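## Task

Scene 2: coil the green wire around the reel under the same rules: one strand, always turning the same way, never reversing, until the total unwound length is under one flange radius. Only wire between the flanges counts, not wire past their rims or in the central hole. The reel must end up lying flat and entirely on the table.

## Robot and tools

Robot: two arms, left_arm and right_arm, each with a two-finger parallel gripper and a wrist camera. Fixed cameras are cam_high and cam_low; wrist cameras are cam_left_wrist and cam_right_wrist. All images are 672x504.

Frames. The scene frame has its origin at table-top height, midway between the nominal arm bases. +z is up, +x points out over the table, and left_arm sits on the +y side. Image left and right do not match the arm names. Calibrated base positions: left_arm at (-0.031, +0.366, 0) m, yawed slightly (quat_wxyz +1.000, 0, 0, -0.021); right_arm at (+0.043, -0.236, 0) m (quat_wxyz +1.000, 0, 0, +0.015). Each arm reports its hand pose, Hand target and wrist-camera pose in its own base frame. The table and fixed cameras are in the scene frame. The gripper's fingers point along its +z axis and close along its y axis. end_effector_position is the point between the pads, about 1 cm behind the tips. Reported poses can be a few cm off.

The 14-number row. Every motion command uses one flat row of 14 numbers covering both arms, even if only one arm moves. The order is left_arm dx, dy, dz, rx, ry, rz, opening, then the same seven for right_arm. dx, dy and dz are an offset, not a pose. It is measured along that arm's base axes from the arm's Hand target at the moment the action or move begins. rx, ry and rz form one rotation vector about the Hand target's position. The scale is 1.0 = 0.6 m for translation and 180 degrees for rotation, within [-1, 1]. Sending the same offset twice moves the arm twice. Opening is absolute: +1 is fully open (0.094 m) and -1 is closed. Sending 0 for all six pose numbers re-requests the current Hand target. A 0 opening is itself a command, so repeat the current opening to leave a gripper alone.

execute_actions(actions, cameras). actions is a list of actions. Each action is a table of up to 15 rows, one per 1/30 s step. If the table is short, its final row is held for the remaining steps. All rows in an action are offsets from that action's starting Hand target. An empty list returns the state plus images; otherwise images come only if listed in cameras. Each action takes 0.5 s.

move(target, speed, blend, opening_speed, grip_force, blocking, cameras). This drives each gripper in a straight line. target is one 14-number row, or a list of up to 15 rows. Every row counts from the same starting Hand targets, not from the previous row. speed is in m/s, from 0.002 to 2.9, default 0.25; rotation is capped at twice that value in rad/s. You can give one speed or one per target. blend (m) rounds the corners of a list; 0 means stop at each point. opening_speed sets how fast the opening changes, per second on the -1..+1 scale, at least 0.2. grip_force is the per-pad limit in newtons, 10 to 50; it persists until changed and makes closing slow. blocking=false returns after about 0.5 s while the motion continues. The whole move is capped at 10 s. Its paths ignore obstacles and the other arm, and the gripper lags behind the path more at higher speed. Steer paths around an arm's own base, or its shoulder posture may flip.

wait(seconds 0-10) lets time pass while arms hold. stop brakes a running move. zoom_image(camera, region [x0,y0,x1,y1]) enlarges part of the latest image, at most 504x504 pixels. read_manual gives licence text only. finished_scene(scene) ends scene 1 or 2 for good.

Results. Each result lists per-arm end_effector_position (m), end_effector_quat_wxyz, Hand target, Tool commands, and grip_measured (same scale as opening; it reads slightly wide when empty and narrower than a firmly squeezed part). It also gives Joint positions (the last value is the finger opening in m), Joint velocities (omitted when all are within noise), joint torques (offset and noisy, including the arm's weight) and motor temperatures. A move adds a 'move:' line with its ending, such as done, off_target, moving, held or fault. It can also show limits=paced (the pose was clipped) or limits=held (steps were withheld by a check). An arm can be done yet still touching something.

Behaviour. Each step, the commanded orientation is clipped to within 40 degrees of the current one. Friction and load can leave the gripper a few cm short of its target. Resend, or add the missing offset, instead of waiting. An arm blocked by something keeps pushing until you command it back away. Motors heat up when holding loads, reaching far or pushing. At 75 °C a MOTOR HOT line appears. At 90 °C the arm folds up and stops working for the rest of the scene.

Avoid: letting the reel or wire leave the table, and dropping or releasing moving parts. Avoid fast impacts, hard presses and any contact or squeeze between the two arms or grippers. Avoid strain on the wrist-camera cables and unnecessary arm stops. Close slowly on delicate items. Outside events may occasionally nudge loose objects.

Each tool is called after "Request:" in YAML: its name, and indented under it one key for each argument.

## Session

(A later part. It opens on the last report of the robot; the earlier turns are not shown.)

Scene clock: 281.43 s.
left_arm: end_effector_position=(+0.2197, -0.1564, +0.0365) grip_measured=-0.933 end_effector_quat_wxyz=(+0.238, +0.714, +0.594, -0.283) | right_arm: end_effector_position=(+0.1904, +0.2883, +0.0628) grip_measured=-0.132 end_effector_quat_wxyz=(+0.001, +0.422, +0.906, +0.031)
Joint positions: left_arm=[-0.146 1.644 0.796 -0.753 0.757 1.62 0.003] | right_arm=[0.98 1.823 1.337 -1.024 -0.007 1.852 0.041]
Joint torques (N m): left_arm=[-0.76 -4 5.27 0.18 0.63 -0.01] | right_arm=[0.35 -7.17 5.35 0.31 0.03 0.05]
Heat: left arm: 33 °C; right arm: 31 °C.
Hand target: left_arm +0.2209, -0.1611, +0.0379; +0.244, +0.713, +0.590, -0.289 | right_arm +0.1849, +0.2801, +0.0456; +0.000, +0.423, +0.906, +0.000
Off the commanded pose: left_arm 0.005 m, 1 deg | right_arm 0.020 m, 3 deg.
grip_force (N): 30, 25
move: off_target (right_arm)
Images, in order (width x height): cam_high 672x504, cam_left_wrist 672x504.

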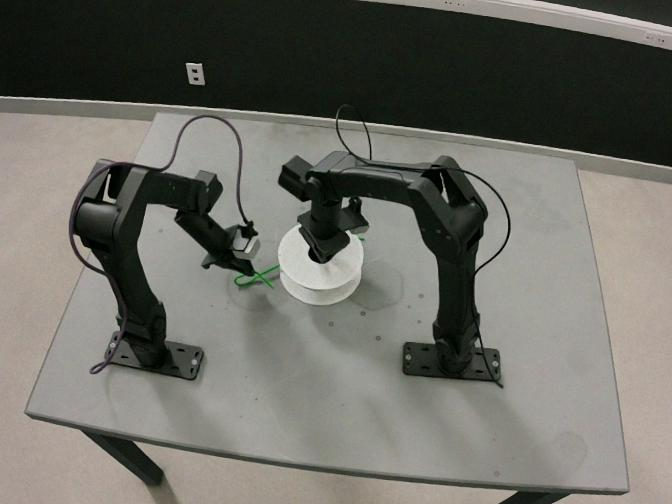

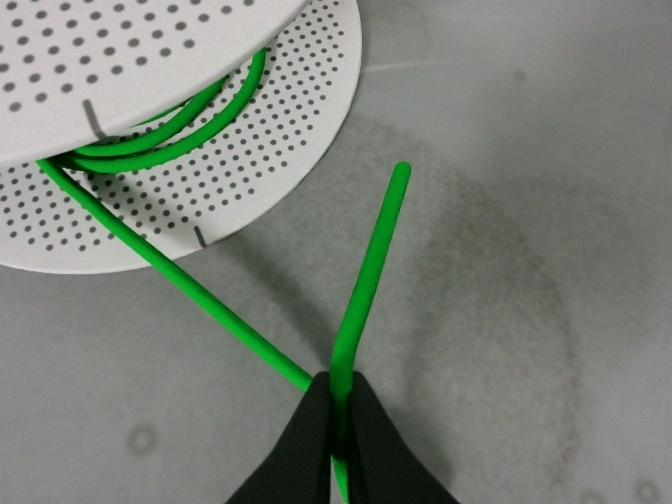

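Request:
move:
  target:
    - [-0.02,0.01,0.05,0,0,0,-1,0,0,0,0,0,0,-0.12]
    - [-0.1,-0.01,0.05,0,0,0.1,-1,0,0,0,0,0,0,-0.12]
    - [-0.1,-0.03,0,0,0,0.1,-1,0,0,0,0,0,0,-0.12]
  speed: 0.1
  blend: [0.01,0.01,0]
  cameras: ["cam_left_wrist","cam_high"]

Request:
zoom_image:
  camera: "cam_high"
  region: [200, 170, 400, 320]

Scene clock: 286.83 s.
left_arm: end_effector_position=(+0.1647, -0.1782, +0.0416) grip_measured=-0.933 end_effector_quat_wxyz=(+0.291, +0.612, +0.694, -0.243) | right_arm: end_effector_position=(+0.1904, +0.2883, +0.0628) grip_measured=-0.132 end_effector_quat_wxyz=(+0.001, +0.422, +0.906, +0.031)
Joint positions: left_arm=[-0.357 1.116 0.369 -0.377 0.66 0.932 0.003] | right_arm=[0.98 1.823 1.337 -1.024 -0.007 1.852 0.041]
Joint torques (N m): left_arm=[-0.7 -0.96 4.89 0.9 0.31 -0.07] | right_arm=[0.28 -7.15 5.31 0.3 0.04 0.06]
Heat: left arm: 33 °C; right arm: 31 °C.
Hand target: left_arm +0.1608, -0.1791, +0.0379; +0.286, +0.612, +0.695, -0.247 | right_arm +0.1849, +0.2801, +0.0456; +0.000, +0.423, +0.906, +0.000
Off the commanded pose: left_arm 0.005 m, 1 deg | right_arm 0.020 m, 3 deg.
grip_force (N): 30, 25
move: off_target (right_arm)
Images, in order (width x height): cam_high 672x504, cam_left_wrist 672x504.

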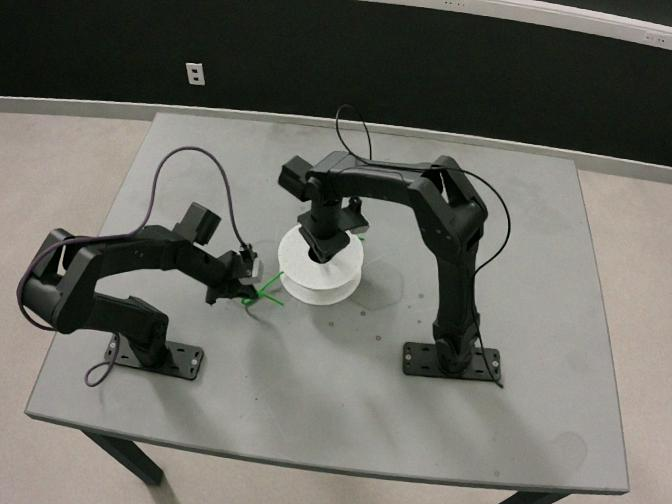

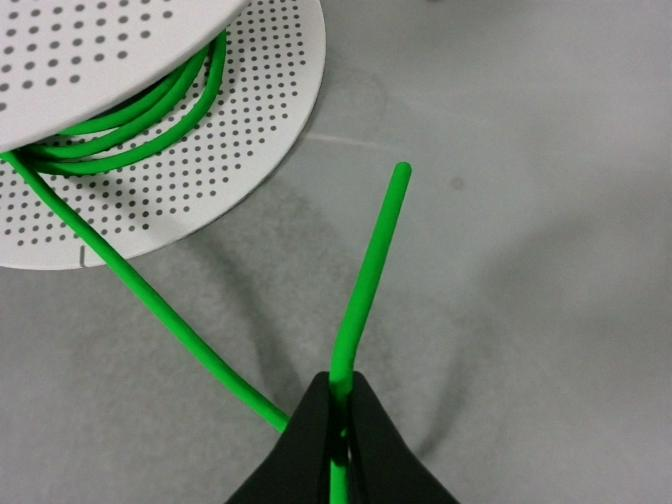

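Scaled by 2.520 from the camera's 672x504 image, which has a finer 960x720 frame.

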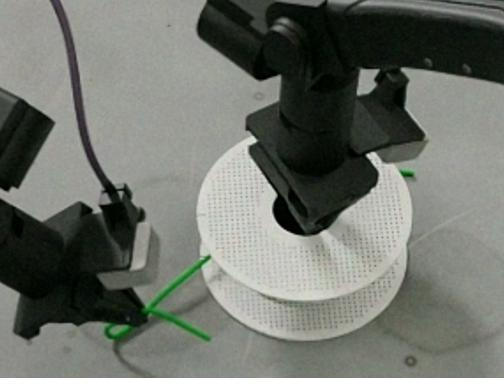

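Request:
move:
  target:
    - [-0.04,-0.02,0.05,0,0,0.05,-1,0,0,0,0,0,0,-0.12]
    - [-0.04,-0.06,0.02,0,0,0.1,-1,0,0,0,0,0,0,-0.12]
  speed: 0.1
  blend: [0.01,0]
  cameras: ["cam_left_wrist","cam_high"]

Request:
zoom_image:
  camera: "cam_high"
  region: [200, 170, 400, 320]

Scene clock: 290.80 s.
left_arm: end_effector_position=(+0.1375, -0.2134, +0.0506) grip_measured=-0.933 end_effector_quat_wxyz=(+0.318, +0.497, +0.783, -0.197) | right_arm: end_effector_position=(+0.1904, +0.2883, +0.0628) grip_measured=-0.132 end_effector_quat_wxyz=(+0.001, +0.422, +0.906, +0.031)
Joint positions: left_arm=[-0.89 0.844 0.263 -0.235 0.158 0.178 0.003] | right_arm=[0.98 1.823 1.337 -1.024 -0.007 1.852 0.041]
Joint torques (N m): left_arm=[-0.72 -0.12 6 1.5 0.07 -0.09] | right_arm=[0.32 -7.02 5.35 0.31 0.06 0.07]
Heat: left arm: 32 °C; right arm: 31 °C.
Hand target: left_arm +0.1367, -0.2151, +0.0498; +0.321, +0.496, +0.782, -0.200 | right_arm +0.1849, +0.2801, +0.0456; +0.000, +0.423, +0.906, +0.000
Off the commanded pose: left_arm 0.002 m, 0 deg | right_arm 0.020 m, 3 deg.
grip_force (N): 30, 25
move: off_target (right_arm)
Images, in order (width x height): cam_high 672x504, cam_left_wrist 672x504.

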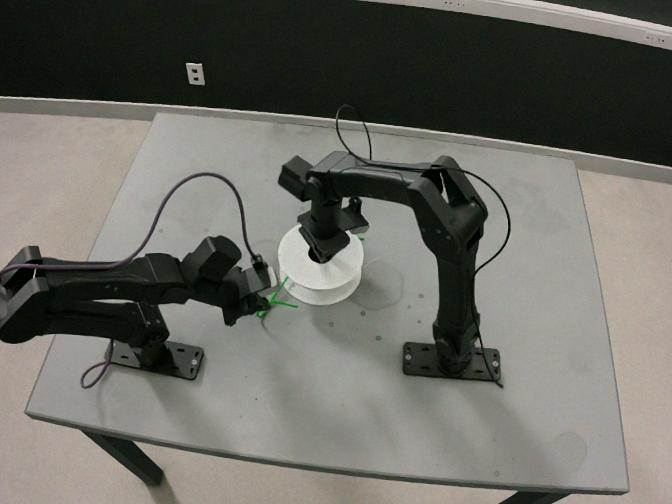

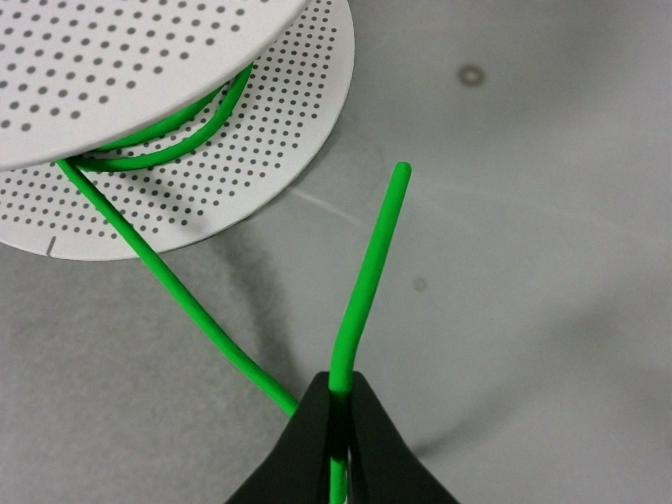

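Scaled by 2.520 from the camera's 672x504 image, which has a finer 960x720 frame.

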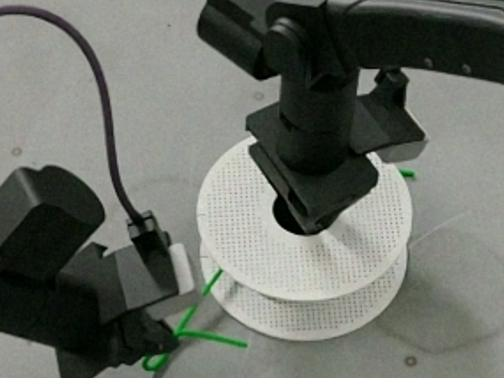

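Request:
move:
  target:
    - [0.0,0,-0.03,0,0,0,-1,0,0,0,0,0,0,-0.12]
    - [0,0,-0.03,0,0,0,-0.7,0,0,0,0,0,0,-0.12]
    - [-0.06,0.09,0.0,0,0,0,-0.7,0,0,0,0,0,0,-0.12]
    - [-0.04,0.15,0.08,0,0,-0.05,-0.7,0,0,0,0,0,0,-0.12]
  speed: 0.1
  cameras: ["cam_left_wrist","cam_high"]

Request:
zoom_image:
  camera: "cam_high"
  region: [200, 170, 400, 320]

Scene clock: 297.03 s.
left_arm: end_effector_position=(+0.1096, -0.1228, +0.0863) grip_measured=-0.702 end_effector_quat_wxyz=(+0.291, +0.554, +0.748, -0.221) | right_arm: end_effector_position=(+0.1904, +0.2883, +0.0628) grip_measured=-0.132 end_effector_quat_wxyz=(+0.001, +0.422, +0.906, +0.031)
Joint positions: left_arm=[-0.079 0.598 0.429 -1.083 0.69 1.081 0.014] | right_arm=[0.98 1.823 1.337 -1.024 -0.007 1.852 0.041]
Joint torques (N m): left_arm=[0.73 1.69 9.37 0.54 0.63 0.07] | right_arm=[0.35 -7.02 5.31 0.31 0.05 0.08]
Heat: left arm: 32 °C; right arm: 31 °C.
Hand target: left_arm +0.1128, -0.1251, +0.0979; +0.305, +0.556, +0.740, -0.224 | right_arm +0.1849, +0.2801, +0.0456; +0.000, +0.423, +0.906, +0.000
Off the commanded pose: left_arm 0.012 m, 2 deg | right_arm 0.020 m, 3 deg.
grip_force (N): 30, 25
move: off_target (left_arm, right_arm)
Images, in order (width x height): cam_high 672x504, cam_left_wrist 672x504.

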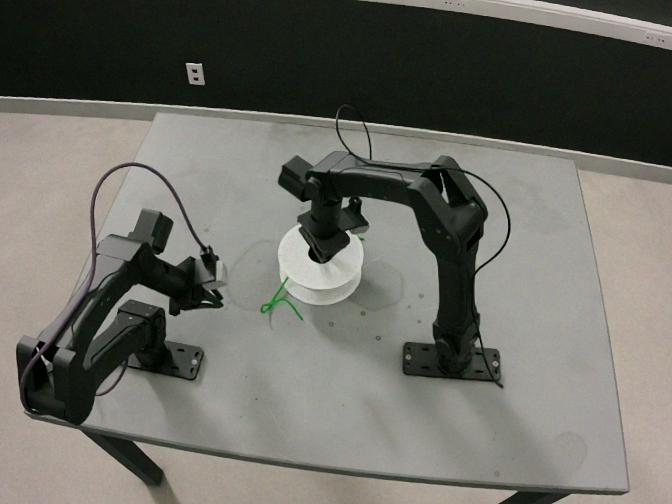

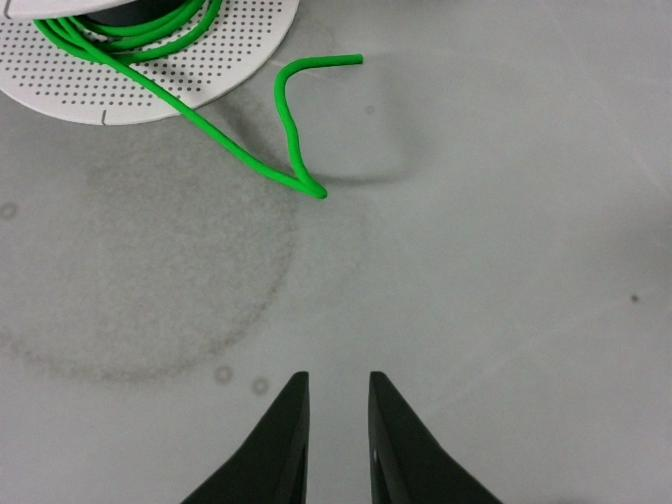

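Scaled by 2.520 from the camera's 672x504 image, which has a finer 960x720 frame.

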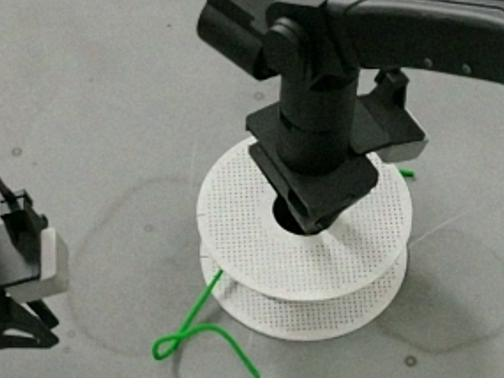

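Request:
move:
  target:
    - [0.062,-0.1,-0.1,0,0,0,-0.4,0,0,0,0,0,0,-0.12]
  speed: 0.15
  cameras: ["cam_left_wrist"]

Scene clock: 303.00 s.
left_arm: end_effector_position=(+0.1508, -0.1827, +0.0382) grip_measured=-0.402 end_effector_quat_wxyz=(+0.302, +0.554, +0.744, -0.221) | right_arm: end_effector_position=(+0.1904, +0.2883, +0.0628) grip_measured=-0.132 end_effector_quat_wxyz=(+0.001, +0.422, +0.906, +0.031)
Joint positions: left_arm=[-0.513 0.919 0.259 -0.302 0.498 0.609 0.028] | right_arm=[0.98 1.823 1.337 -1.024 -0.007 1.852 0.041]
Joint torques (N m): left_arm=[-0.7 -0.23 5.72 1.29 0.27 -0.05] | right_arm=[0.32 -7.05 5.33 0.33 0.04 0.05]
Heat: left arm: 32 °C; right arm: 31 °C.
Hand target: left_arm +0.1500, -0.1851, +0.0379; +0.305, +0.556, +0.740, -0.224 | right_arm +0.1849, +0.2801, +0.0456; +0.000, +0.423, +0.906, +0.000
Off the commanded pose: left_arm 0.003 m, 1 deg | right_arm 0.020 m, 3 deg.
grip_force (N): 30, 25
move: off_target (right_arm)
Images, in order (width x height): cam_left_wrist 672x504.

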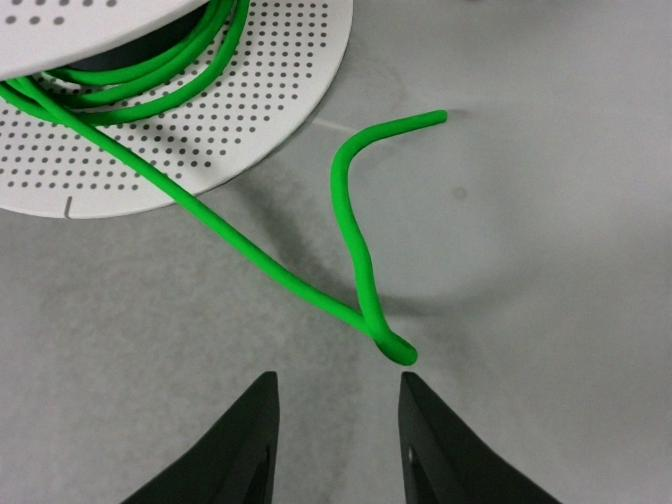

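Request:
move:
  target:
    - [0,0,0.05,0,0,0,-0.4,0,0,0,0,0,0,-0.12]
    - [0.021,-0.092,0.03,0,0,0,-0.4,0,0,0,0,0,0,-0.12]
    - [0.021,-0.092,-0.018,0,0,0,-0.4,0,0,0,0,0,0,-0.12]
  speed: 0.1
  blend: [0.01,0.005,0]
  cameras: ["cam_left_wrist"]

Scene clock: 307.13 s.
left_arm: end_effector_position=(+0.1630, -0.2378, +0.0269) grip_measured=-0.402 end_effector_quat_wxyz=(+0.300, +0.555, +0.743, -0.222) | right_arm: end_effector_position=(+0.1904, +0.2883, +0.0628) grip_measured=-0.132 end_effector_quat_wxyz=(+0.001, +0.422, +0.906, +0.031)
Joint positions: left_arm=[-0.755 1.224 0.318 0.03 0.354 0.4 0.028] | right_arm=[0.98 1.823 1.337 -1.024 -0.007 1.852 0.041]
Joint torques (N m): left_arm=[-0.7 -1.68 5.29 1.45 0.14 -0.06] | right_arm=[0.39 -7.12 5.39 0.33 0.05 0.07]
Heat: left arm: 32 °C; right arm: 31 °C.
Hand target: left_arm +0.1626, -0.2403, +0.0271; +0.305, +0.556, +0.740, -0.224 | right_arm +0.1849, +0.2801, +0.0456; +0.000, +0.423, +0.906, +0.000
Off the commanded pose: left_arm 0.003 m, 1 deg | right_arm 0.020 m, 3 deg.
grip_force (N): 30, 25
move: off_target (right_arm)
Images, in order (width x height): cam_left_wrist 672x504.

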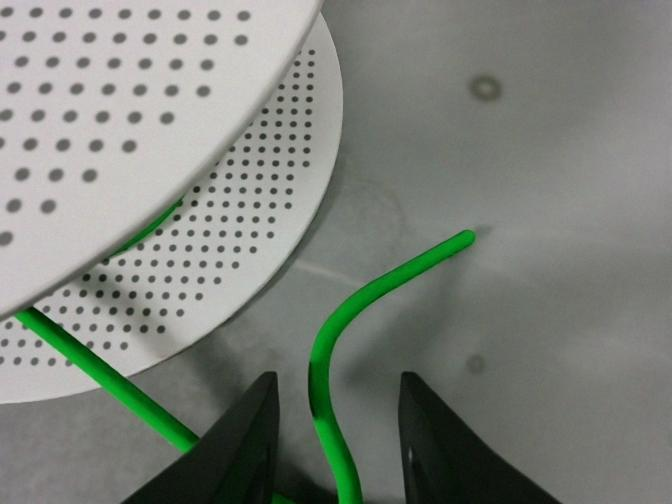

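Request:
move:
  target:
    - [0,0,0.0,0,0,0,-1,0,0,0,0,0,0,-0.12]
    - [-0.02,0,0.015,-0.08,-0.024,0,-1,0,0,0,0,0,0,-0.12]
  speed: 0.08
  cameras: ["cam_left_wrist","cam_high"]

Request:
zoom_image:
  camera: "cam_high"
  region: [200, 170, 400, 320]

Scene clock: 314.07 s.
left_arm: end_effector_position=(+0.1507, -0.2406, +0.0353) grip_measured=-0.930 end_effector_quat_wxyz=(+0.397, +0.525, +0.696, -0.289) | right_arm: end_effector_position=(+0.1904, +0.2883, +0.0628) grip_measured=-0.132 end_effector_quat_wxyz=(+0.001, +0.422, +0.906, +0.031)
Joint positions: left_arm=[-0.729 1.196 0.073 0.505 0.461 0.323 0.003] | right_arm=[0.98 1.823 1.337 -1.024 -0.007 1.852 0.041]
Joint torques (N m): left_arm=[0.72 -1.01 4.48 1.66 0.24 -0.07] | right_arm=[0.27 -7.13 5.3 0.29 0.06 0.07]
Heat: left arm: 31 °C; right arm: 31 °C.
Hand target: left_arm +0.1506, -0.2403, +0.0361; +0.399, +0.521, +0.695, -0.294 | right_arm +0.1849, +0.2801, +0.0456; +0.000, +0.423, +0.906, +0.000
Off the commanded pose: left_arm 0.001 m, 1 deg | right_arm 0.020 m, 3 deg.
grip_force (N): 30, 25
move: off_target (right_arm)
Images, in order (width x height): cam_high 672x504, cam_left_wrist 672x504.

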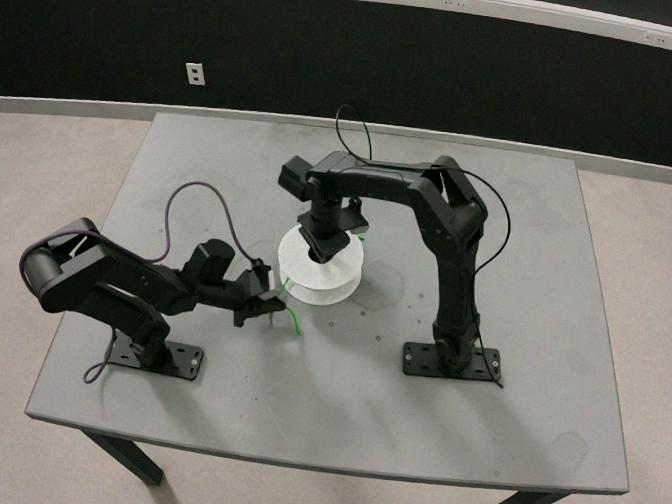

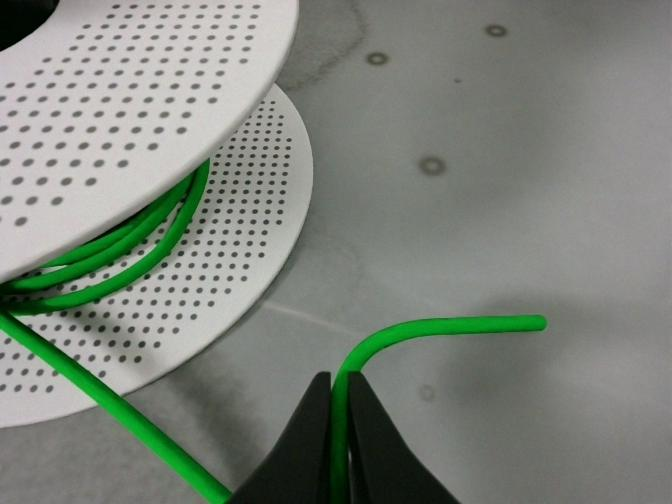

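Scaled by 2.520 from the camera's 672x504 image, which has a finer 960x720 frame.

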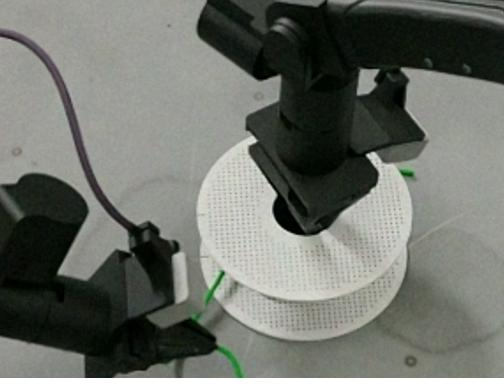

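Request:
move:
  target:
    - [0,0,0,0,0,0,-1,0,0,0,0,0,0,-0.95]
    - [0,0,0,0,0,0,-1,0,0,0,0,0,0.5,-0.95]
    - [0,0,0,0,0,0,-1,0,0,0,0,0,0.5,-0.12]
    - [0,0,0,0,0,0,-1,0,0,0,0,0,0.3,-0.12]
  speed: 0.4
  cameras: ["cam_left_wrist","cam_high","cam_right_wrist"]

Request:
zoom_image:
  camera: "cam_high"
  region: [200, 170, 400, 320]

Scene clock: 323.23 s.
left_arm: end_effector_position=(+0.1516, -0.2416, +0.0373) grip_measured=-0.930 end_effector_quat_wxyz=(+0.401, +0.524, +0.693, -0.289) | right_arm: end_effector_position=(+0.1898, +0.2870, +0.0629) grip_measured=-0.129 end_effector_quat_wxyz=(+0.015, -0.052, +0.998, +0.023)
Joint positions: left_arm=[-0.729 1.196 0.073 0.515 0.461 0.322 0.003] | right_arm=[0.981 1.822 1.337 -1.03 -0.004 0.877 0.041]
Joint torques (N m): left_arm=[0.69 -0.96 4.45 1.6 0.3 -0.06] | right_arm=[0.25 -7.06 5.31 0.35 0.03 0.41]
Heat: left arm: 31 °C; right arm: 31 °C.
Hand target: left_arm +0.1506, -0.2403, +0.0361; +0.400, +0.521, +0.695, -0.294 | right_arm +0.1850, +0.2799, +0.0455; +0.000, -0.034, +0.999, +0.000
Off the commanded pose: left_arm 0.002 m, 1 deg | right_arm 0.019 m, 4 deg.
grip_force (N): 30, 25
move: off_target (right_arm); target 3's new opening was sent with right_arm's hand 0.012 m and 2 deg from that target
Images, in order (width x height): cam_high 672x504, cam_left_wrist 672x504, cam_right_wrist 672x504.

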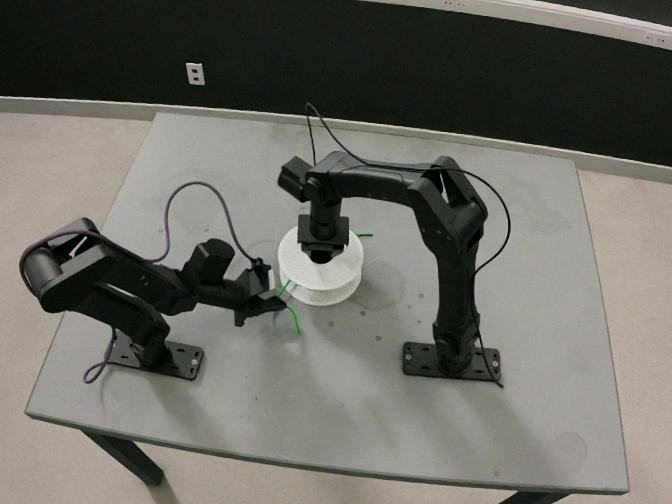

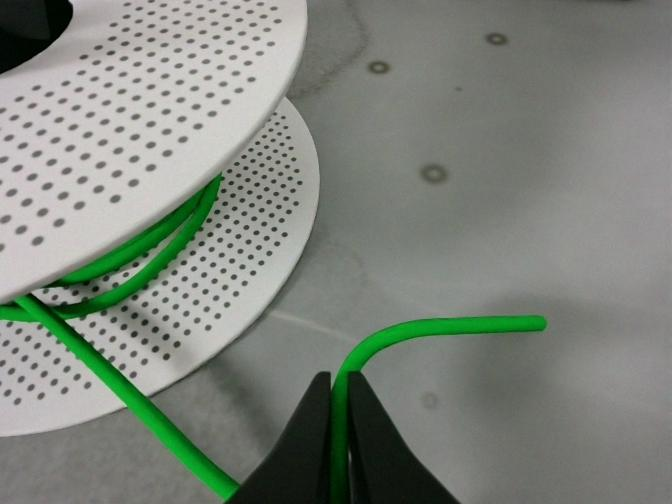

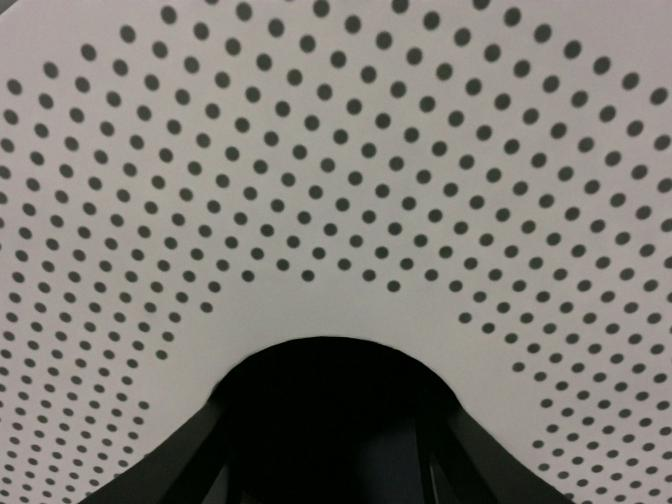

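Scaled by 2.520 from the camera's 672x504 image, which has a finer 960x720 frame.

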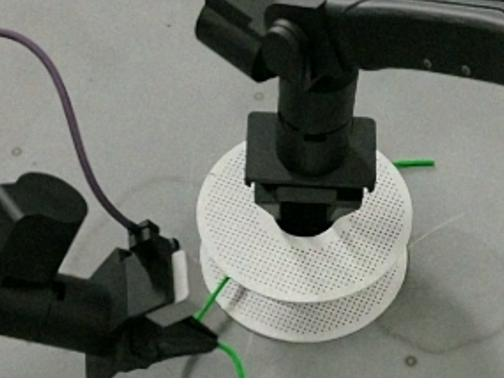

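Request:
move:
  target:
    - [0.018,0.027,-0.01,0,0,0.21,-1,0,0,0,0,0,0,-0.12]
    - [0.079,-0.016,-0.02,0,0,0.21,-1,0,0,0,0,0,0,-0.12]
  speed: 0.07
  cameras: ["cam_left_wrist","cam_high","cam_low"]

Request:
zoom_image:
  camera: "cam_high"
  region: [200, 170, 400, 320]

Request:
zoom_image:
  camera: "cam_low"
  region: [370, 230, 490, 300]

Scene clock: 333.57 s.
left_arm: end_effector_position=(+0.1947, -0.2412, +0.0199) grip_measured=-0.930 end_effector_quat_wxyz=(+0.471, +0.268, +0.829, -0.138) | right_arm: end_effector_position=(+0.1898, +0.2870, +0.0629) grip_measured=-0.129 end_effector_quat_wxyz=(+0.015, -0.051, +0.998, +0.023)
Joint positions: left_arm=[-1.166 1.504 0.139 0.742 -0.478 -0.292 0.003] | right_arm=[0.981 1.822 1.337 -1.03 -0.004 0.879 0.041]
Joint torques (N m): left_arm=[0.76 -1.87 6.17 1.57 0.1 0.05] | right_arm=[0.17 -6.99 5.24 0.37 0.01 0.43]
Heat: left arm: 31 °C; right arm: 30 °C.
Hand target: left_arm +0.1979, -0.2499, +0.0240; +0.473, +0.268, +0.826, -0.149 | right_arm +0.1850, +0.2799, +0.0455; +0.000, -0.034, +0.999, +0.000
Off the commanded pose: left_arm 0.010 m, 1 deg | right_arm 0.019 m, 4 deg.
grip_force (N): 30, 25
move: off_target (right_arm)
Images, in order (width x height): cam_high 672x504, cam_low 672x504, cam_left_wrist 672x504.

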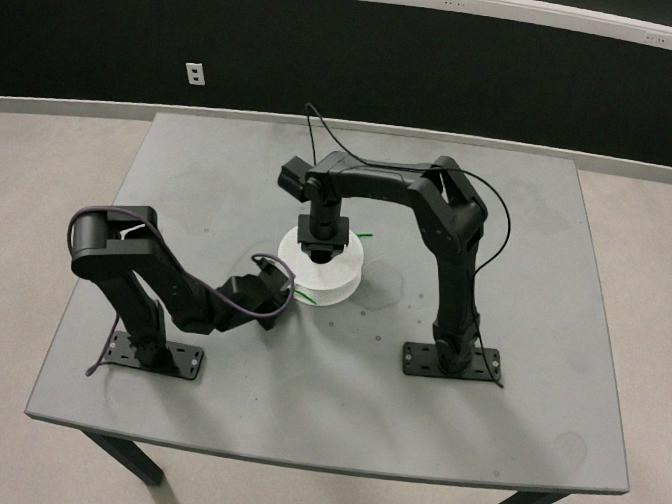

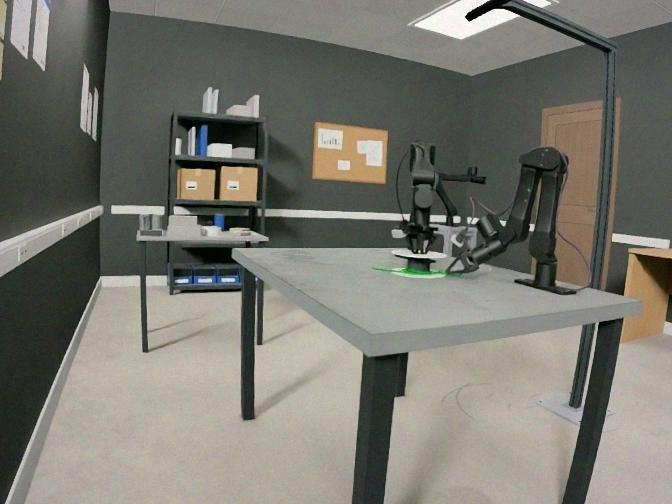

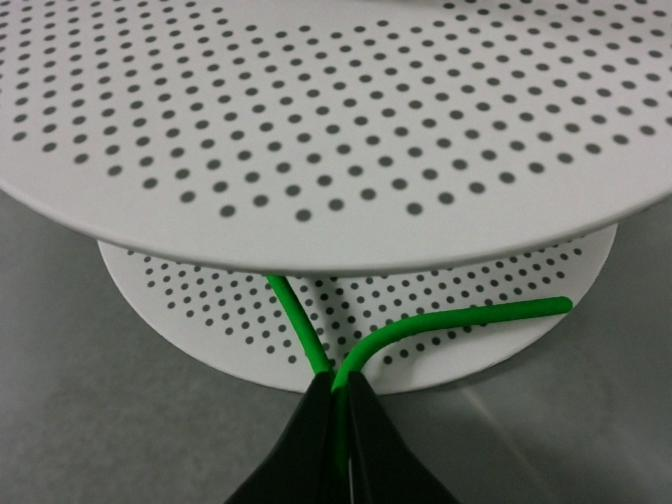

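Scaled by 2.520 from the camera's 672x504 image, which has a finer 960x720 frame.

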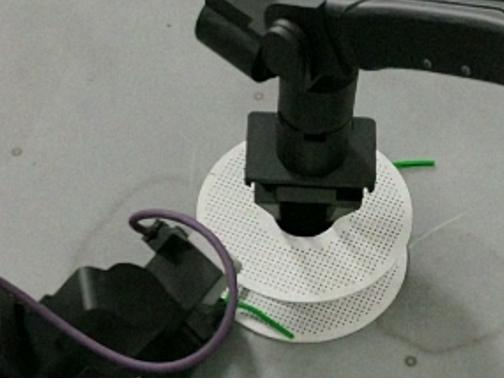

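Scaled by 4.200 from the camera's 672x504 image, which has a finer 960x720 frame.

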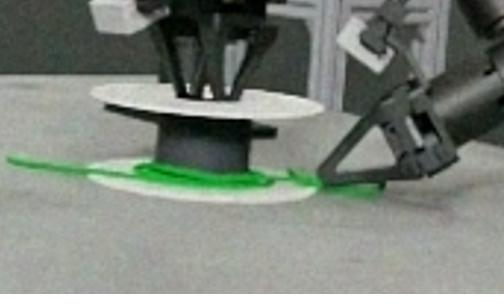

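Request:
move:
  target:
    - [0.016,-0.012,0.002,0,0,0,-1,0,0,0,0,0,0,-0.12]
    - [0.016,-0.012,0.002,0,0,0,-1,0,0,0,0,0,-0.33,-0.12]
  speed: 0.1
  cameras: ["cam_left_wrist","cam_high","cam_low","cam_right_wrist"]

Request:
zoom_image:
  camera: "cam_high"
  region: [200, 170, 400, 320]

Request:
zoom_image:
  camera: "cam_low"
  region: [370, 230, 490, 300]

Scene clock: 342.03 s.
left_arm: end_effector_position=(+0.2039, -0.2504, +0.0219) grip_measured=-0.930 end_effector_quat_wxyz=(+0.470, +0.268, +0.829, -0.142) | right_arm: end_effector_position=(+0.1902, +0.2867, +0.0631) grip_measured=-0.129 end_effector_quat_wxyz=(+0.003, +0.450, +0.893, +0.028)
Joint positions: left_arm=[-1.133 1.542 0.181 0.751 -0.445 -0.272 0.003] | right_arm=[0.981 1.821 1.337 -1.03 -0.001 1.915 0.041]
Joint torques (N m): left_arm=[0.7 -2.19 5.93 1.56 0 0.07] | right_arm=[0.2 -6.97 5.23 0.38 0.01 0.43]
Heat: left arm: 31 °C; right arm: 30 °C.
Hand target: left_arm +0.2075, -0.2571, +0.0253; +0.473, +0.268, +0.826, -0.149 | right_arm +0.1850, +0.2799, +0.0455; +0.000, +0.466, +0.885, +0.000
Off the commanded pose: left_arm 0.008 m, 1 deg | right_arm 0.020 m, 4 deg.
grip_force (N): 30, 25
move: off_target (right_arm)

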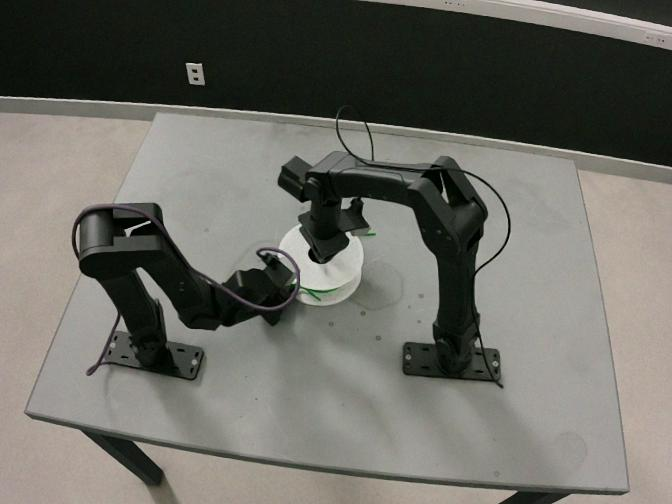

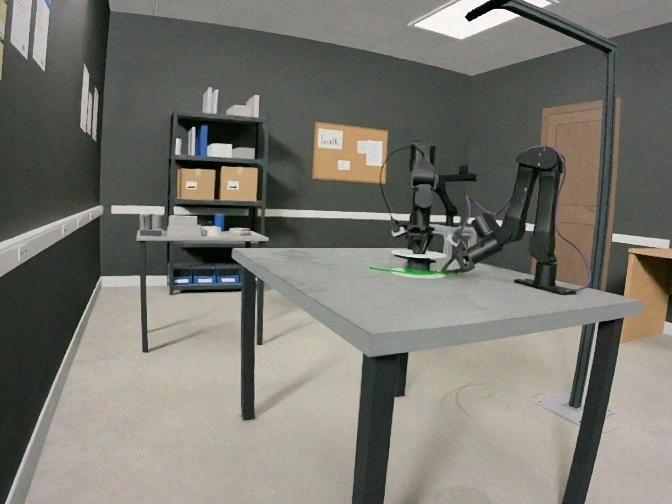

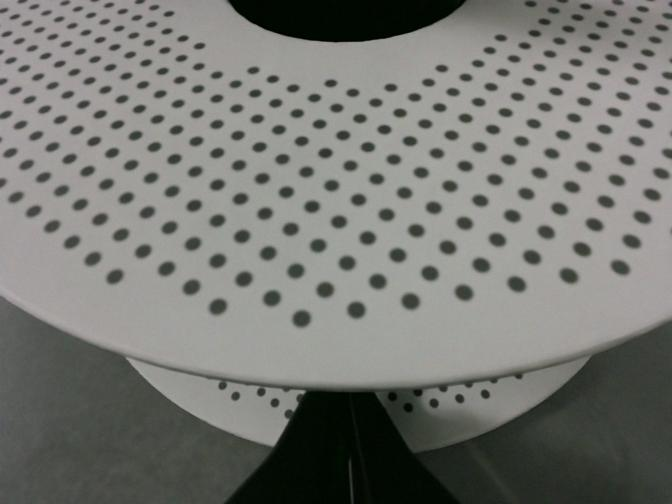

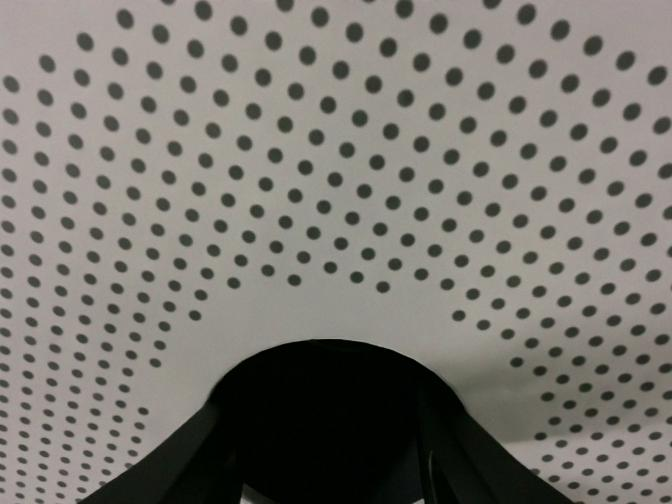

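Scaled by 2.520 from the camera's 672x504 image, which has a finer 960x720 frame.

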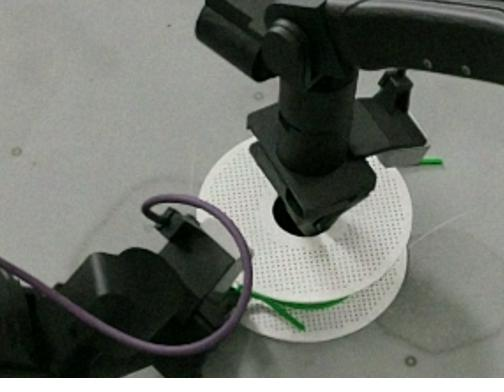

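Scaled by 4.200 from the camera's 672x504 image, which has a finer 960x720 frame.

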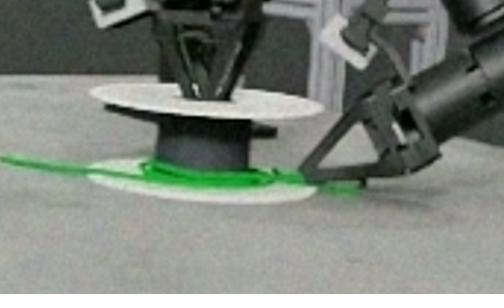

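Request:
move:
  target:
    - [0,0.0,0,0,0,0,-0.75,0,0,0,0,0,0,-0.12]
    - [-0.085,0.055,0.01,0,0,0,-0.75,0,0,0,0,0,0,-0.12]
    - [-0.11,0.1,0.1,0,0,0,-0.75,0,0,0,0,0,0,-0.12]
  speed: 0.08
  cameras: ["cam_left_wrist","cam_high"]

Request:
zoom_image:
  camera: "cam_high"
  region: [200, 170, 400, 320]

Scene clock: 348.83 s.
left_arm: end_effector_position=(+0.1405, -0.1921, +0.0701) grip_measured=-0.752 end_effector_quat_wxyz=(+0.462, +0.281, +0.830, -0.137) | right_arm: end_effector_position=(+0.1902, +0.2867, +0.0631) grip_measured=-0.129 end_effector_quat_wxyz=(+0.003, +0.451, +0.892, +0.028)
Joint positions: left_arm=[-1.428 0.653 0.154 -0.248 -0.661 -0.479 0.012] | right_arm=[0.981 1.821 1.337 -1.03 -0.001 1.917 0.041]
Joint torques (N m): left_arm=[-0.73 0.1 9.87 1.24 -0.48 -0.12] | right_arm=[0.18 -7.04 5.26 0.37 0.02 0.37]
Heat: left arm: 31 °C; right arm: 30 °C.
Hand target: left_arm +0.1415, -0.1972, +0.0853; +0.473, +0.268, +0.826, -0.149 | right_arm +0.1850, +0.2799, +0.0455; +0.000, +0.466, +0.885, +0.000
Off the commanded pose: left_arm 0.016 m, 2 deg | right_arm 0.020 m, 4 deg.
grip_force (N): 30, 25
move: off_target (left_arm, right_arm)
Images, in order (width x height): cam_high 672x504, cam_left_wrist 672x504.

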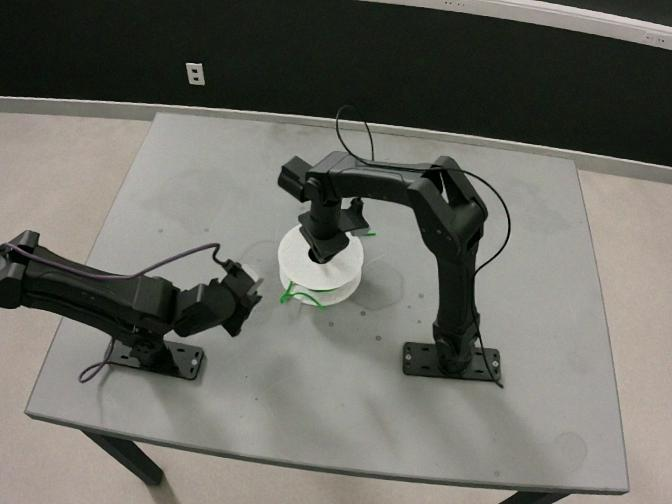

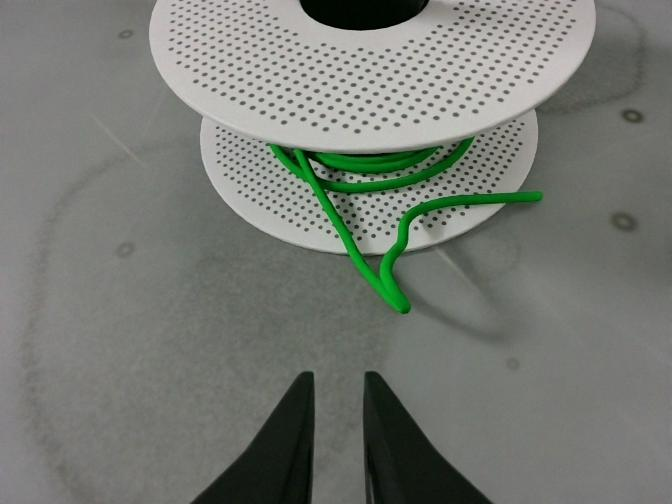

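Scaled by 2.520 from the camera's 672x504 image, which has a finer 960x720 frame.

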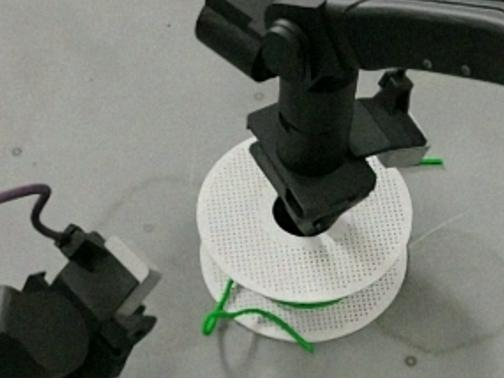

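Request:
move:
  target:
    - [-0.02,-0.03,-0.093,0,0,0,-1,0,0,0,0,0,0,-0.12]
    - [0.004,-0.053,-0.098,0,0,0,-1,0,0,0,0,0,0,-0.12]
    - [0.0875,-0.108,-0.098,0,0,0,-1,0,0,0,0,0,0,-0.12]
  speed: 0.08
  cameras: ["cam_left_wrist","cam_high","cam_low"]

Request:
zoom_image:
  camera: "cam_high"
  region: [200, 170, 400, 320]

Request:
zoom_image:
  camera: "cam_low"
  region: [370, 230, 490, 300]

Scene clock: 356.57 s.
left_arm: end_effector_position=(+0.1888, -0.2549, +0.0194) grip_measured=-0.995 end_effector_quat_wxyz=(+0.463, +0.274, +0.831, -0.141) | right_arm: end_effector_position=(+0.1902, +0.2867, +0.0631) grip_measured=-0.129 end_effector_quat_wxyz=(+0.003, +0.451, +0.892, +0.028)
Joint positions: left_arm=[-1.211 1.526 0.186 0.692 -0.497 -0.322 0] | right_arm=[0.981 1.821 1.337 -1.03 -0.001 1.917 0.041]
Joint torques (N m): left_arm=[0.75 -2.45 5.83 1.66 -0.16 0.1] | right_arm=[0.21 -6.95 5.35 0.36 0 0.41]
Heat: left arm: 31 °C; right arm: 30 °C.
Hand target: left_arm +0.1941, -0.2619, +0.0265; +0.473, +0.268, +0.826, -0.149 | right_arm +0.1850, +0.2799, +0.0455; +0.000, +0.466, +0.885, +0.000
Off the commanded pose: left_arm 0.011 m, 2 deg | right_arm 0.020 m, 4 deg.
grip_force (N): 30, 25
move: off_target (left_arm, right_arm)
Images, in order (width x height): cam_high 672x504, cam_low 672x504, cam_left_wrist 672x504.

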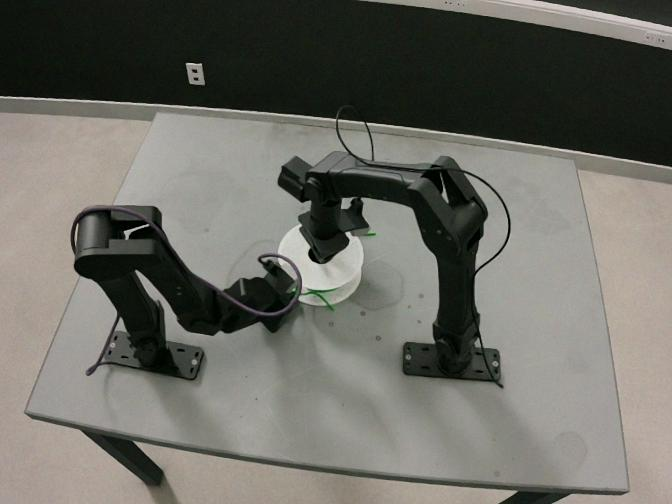

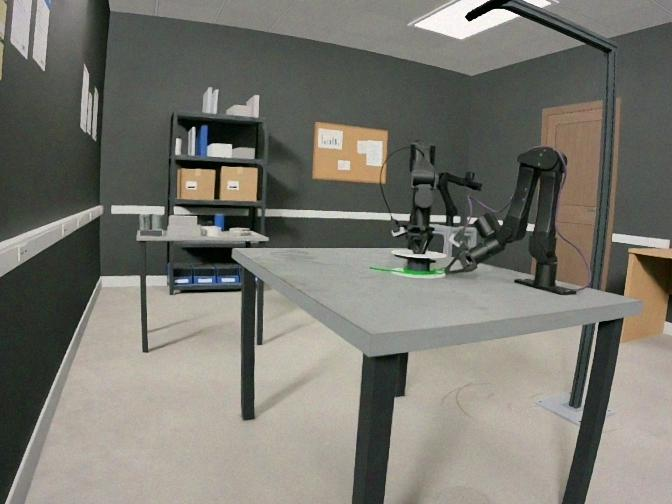

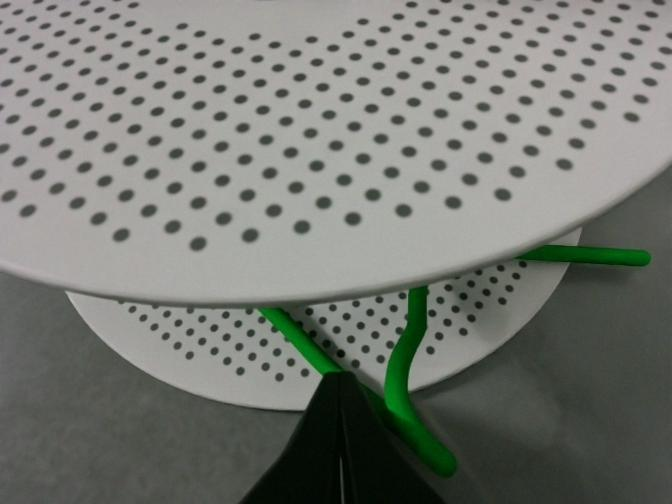

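Scaled by 2.520 from the camera's 672x504 image, which has a finer 960x720 frame.

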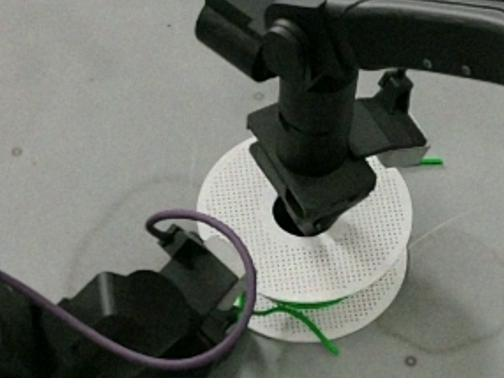

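Scaled by 4.200 from the camera's 672x504 image, which has a finer 960x720 frame.

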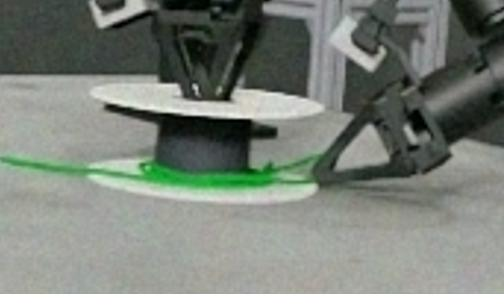

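Request:
move:
  target:
    - [-0.07,0.05,0.0,0,0,0,-1,0,0,0,0,0,0,-0.12]
    - [-0.1,0.01,0.0,0,0,0,-1,0,0,0,0,0,0,-0.12]
  speed: 0.1
  cameras: ["cam_left_wrist"]

Scene clock: 359.77 s.
left_arm: end_effector_position=(+0.1334, -0.2511, +0.0218) grip_measured=-0.995 end_effector_quat_wxyz=(+0.467, +0.275, +0.828, -0.147) | right_arm: end_effector_position=(+0.1902, +0.2867, +0.0631) grip_measured=-0.129 end_effector_quat_wxyz=(+0.003, +0.451, +0.892, +0.028)
Joint positions: left_arm=[-1.524 1.411 0.155 0.482 -0.731 -0.563 0] | right_arm=[0.981 1.821 1.337 -1.03 -0.001 1.917 0.041]
Joint torques (N m): left_arm=[-0.69 -1.83 6.16 1.18 -0.53 -0.05] | right_arm=[0.23 -6.99 5.31 0.36 -0.01 0.41]
Heat: left arm: 31 °C; right arm: 30 °C.
Hand target: left_arm +0.1341, -0.2559, +0.0265; +0.473, +0.268, +0.826, -0.149 | right_arm +0.1850, +0.2799, +0.0455; +0.000, +0.466, +0.885, +0.000
Off the commanded pose: left_arm 0.007 m, 1 deg | right_arm 0.020 m, 4 deg.
grip_force (N): 30, 25
move: off_target (right_arm)
Images, in order (width x height): cam_left_wrist 672x504.

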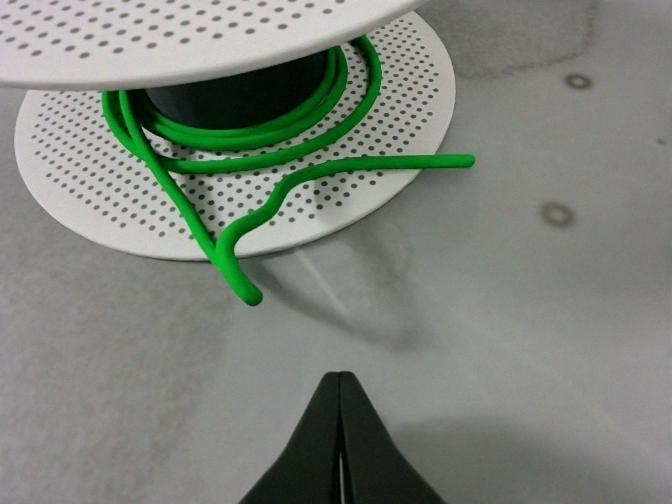

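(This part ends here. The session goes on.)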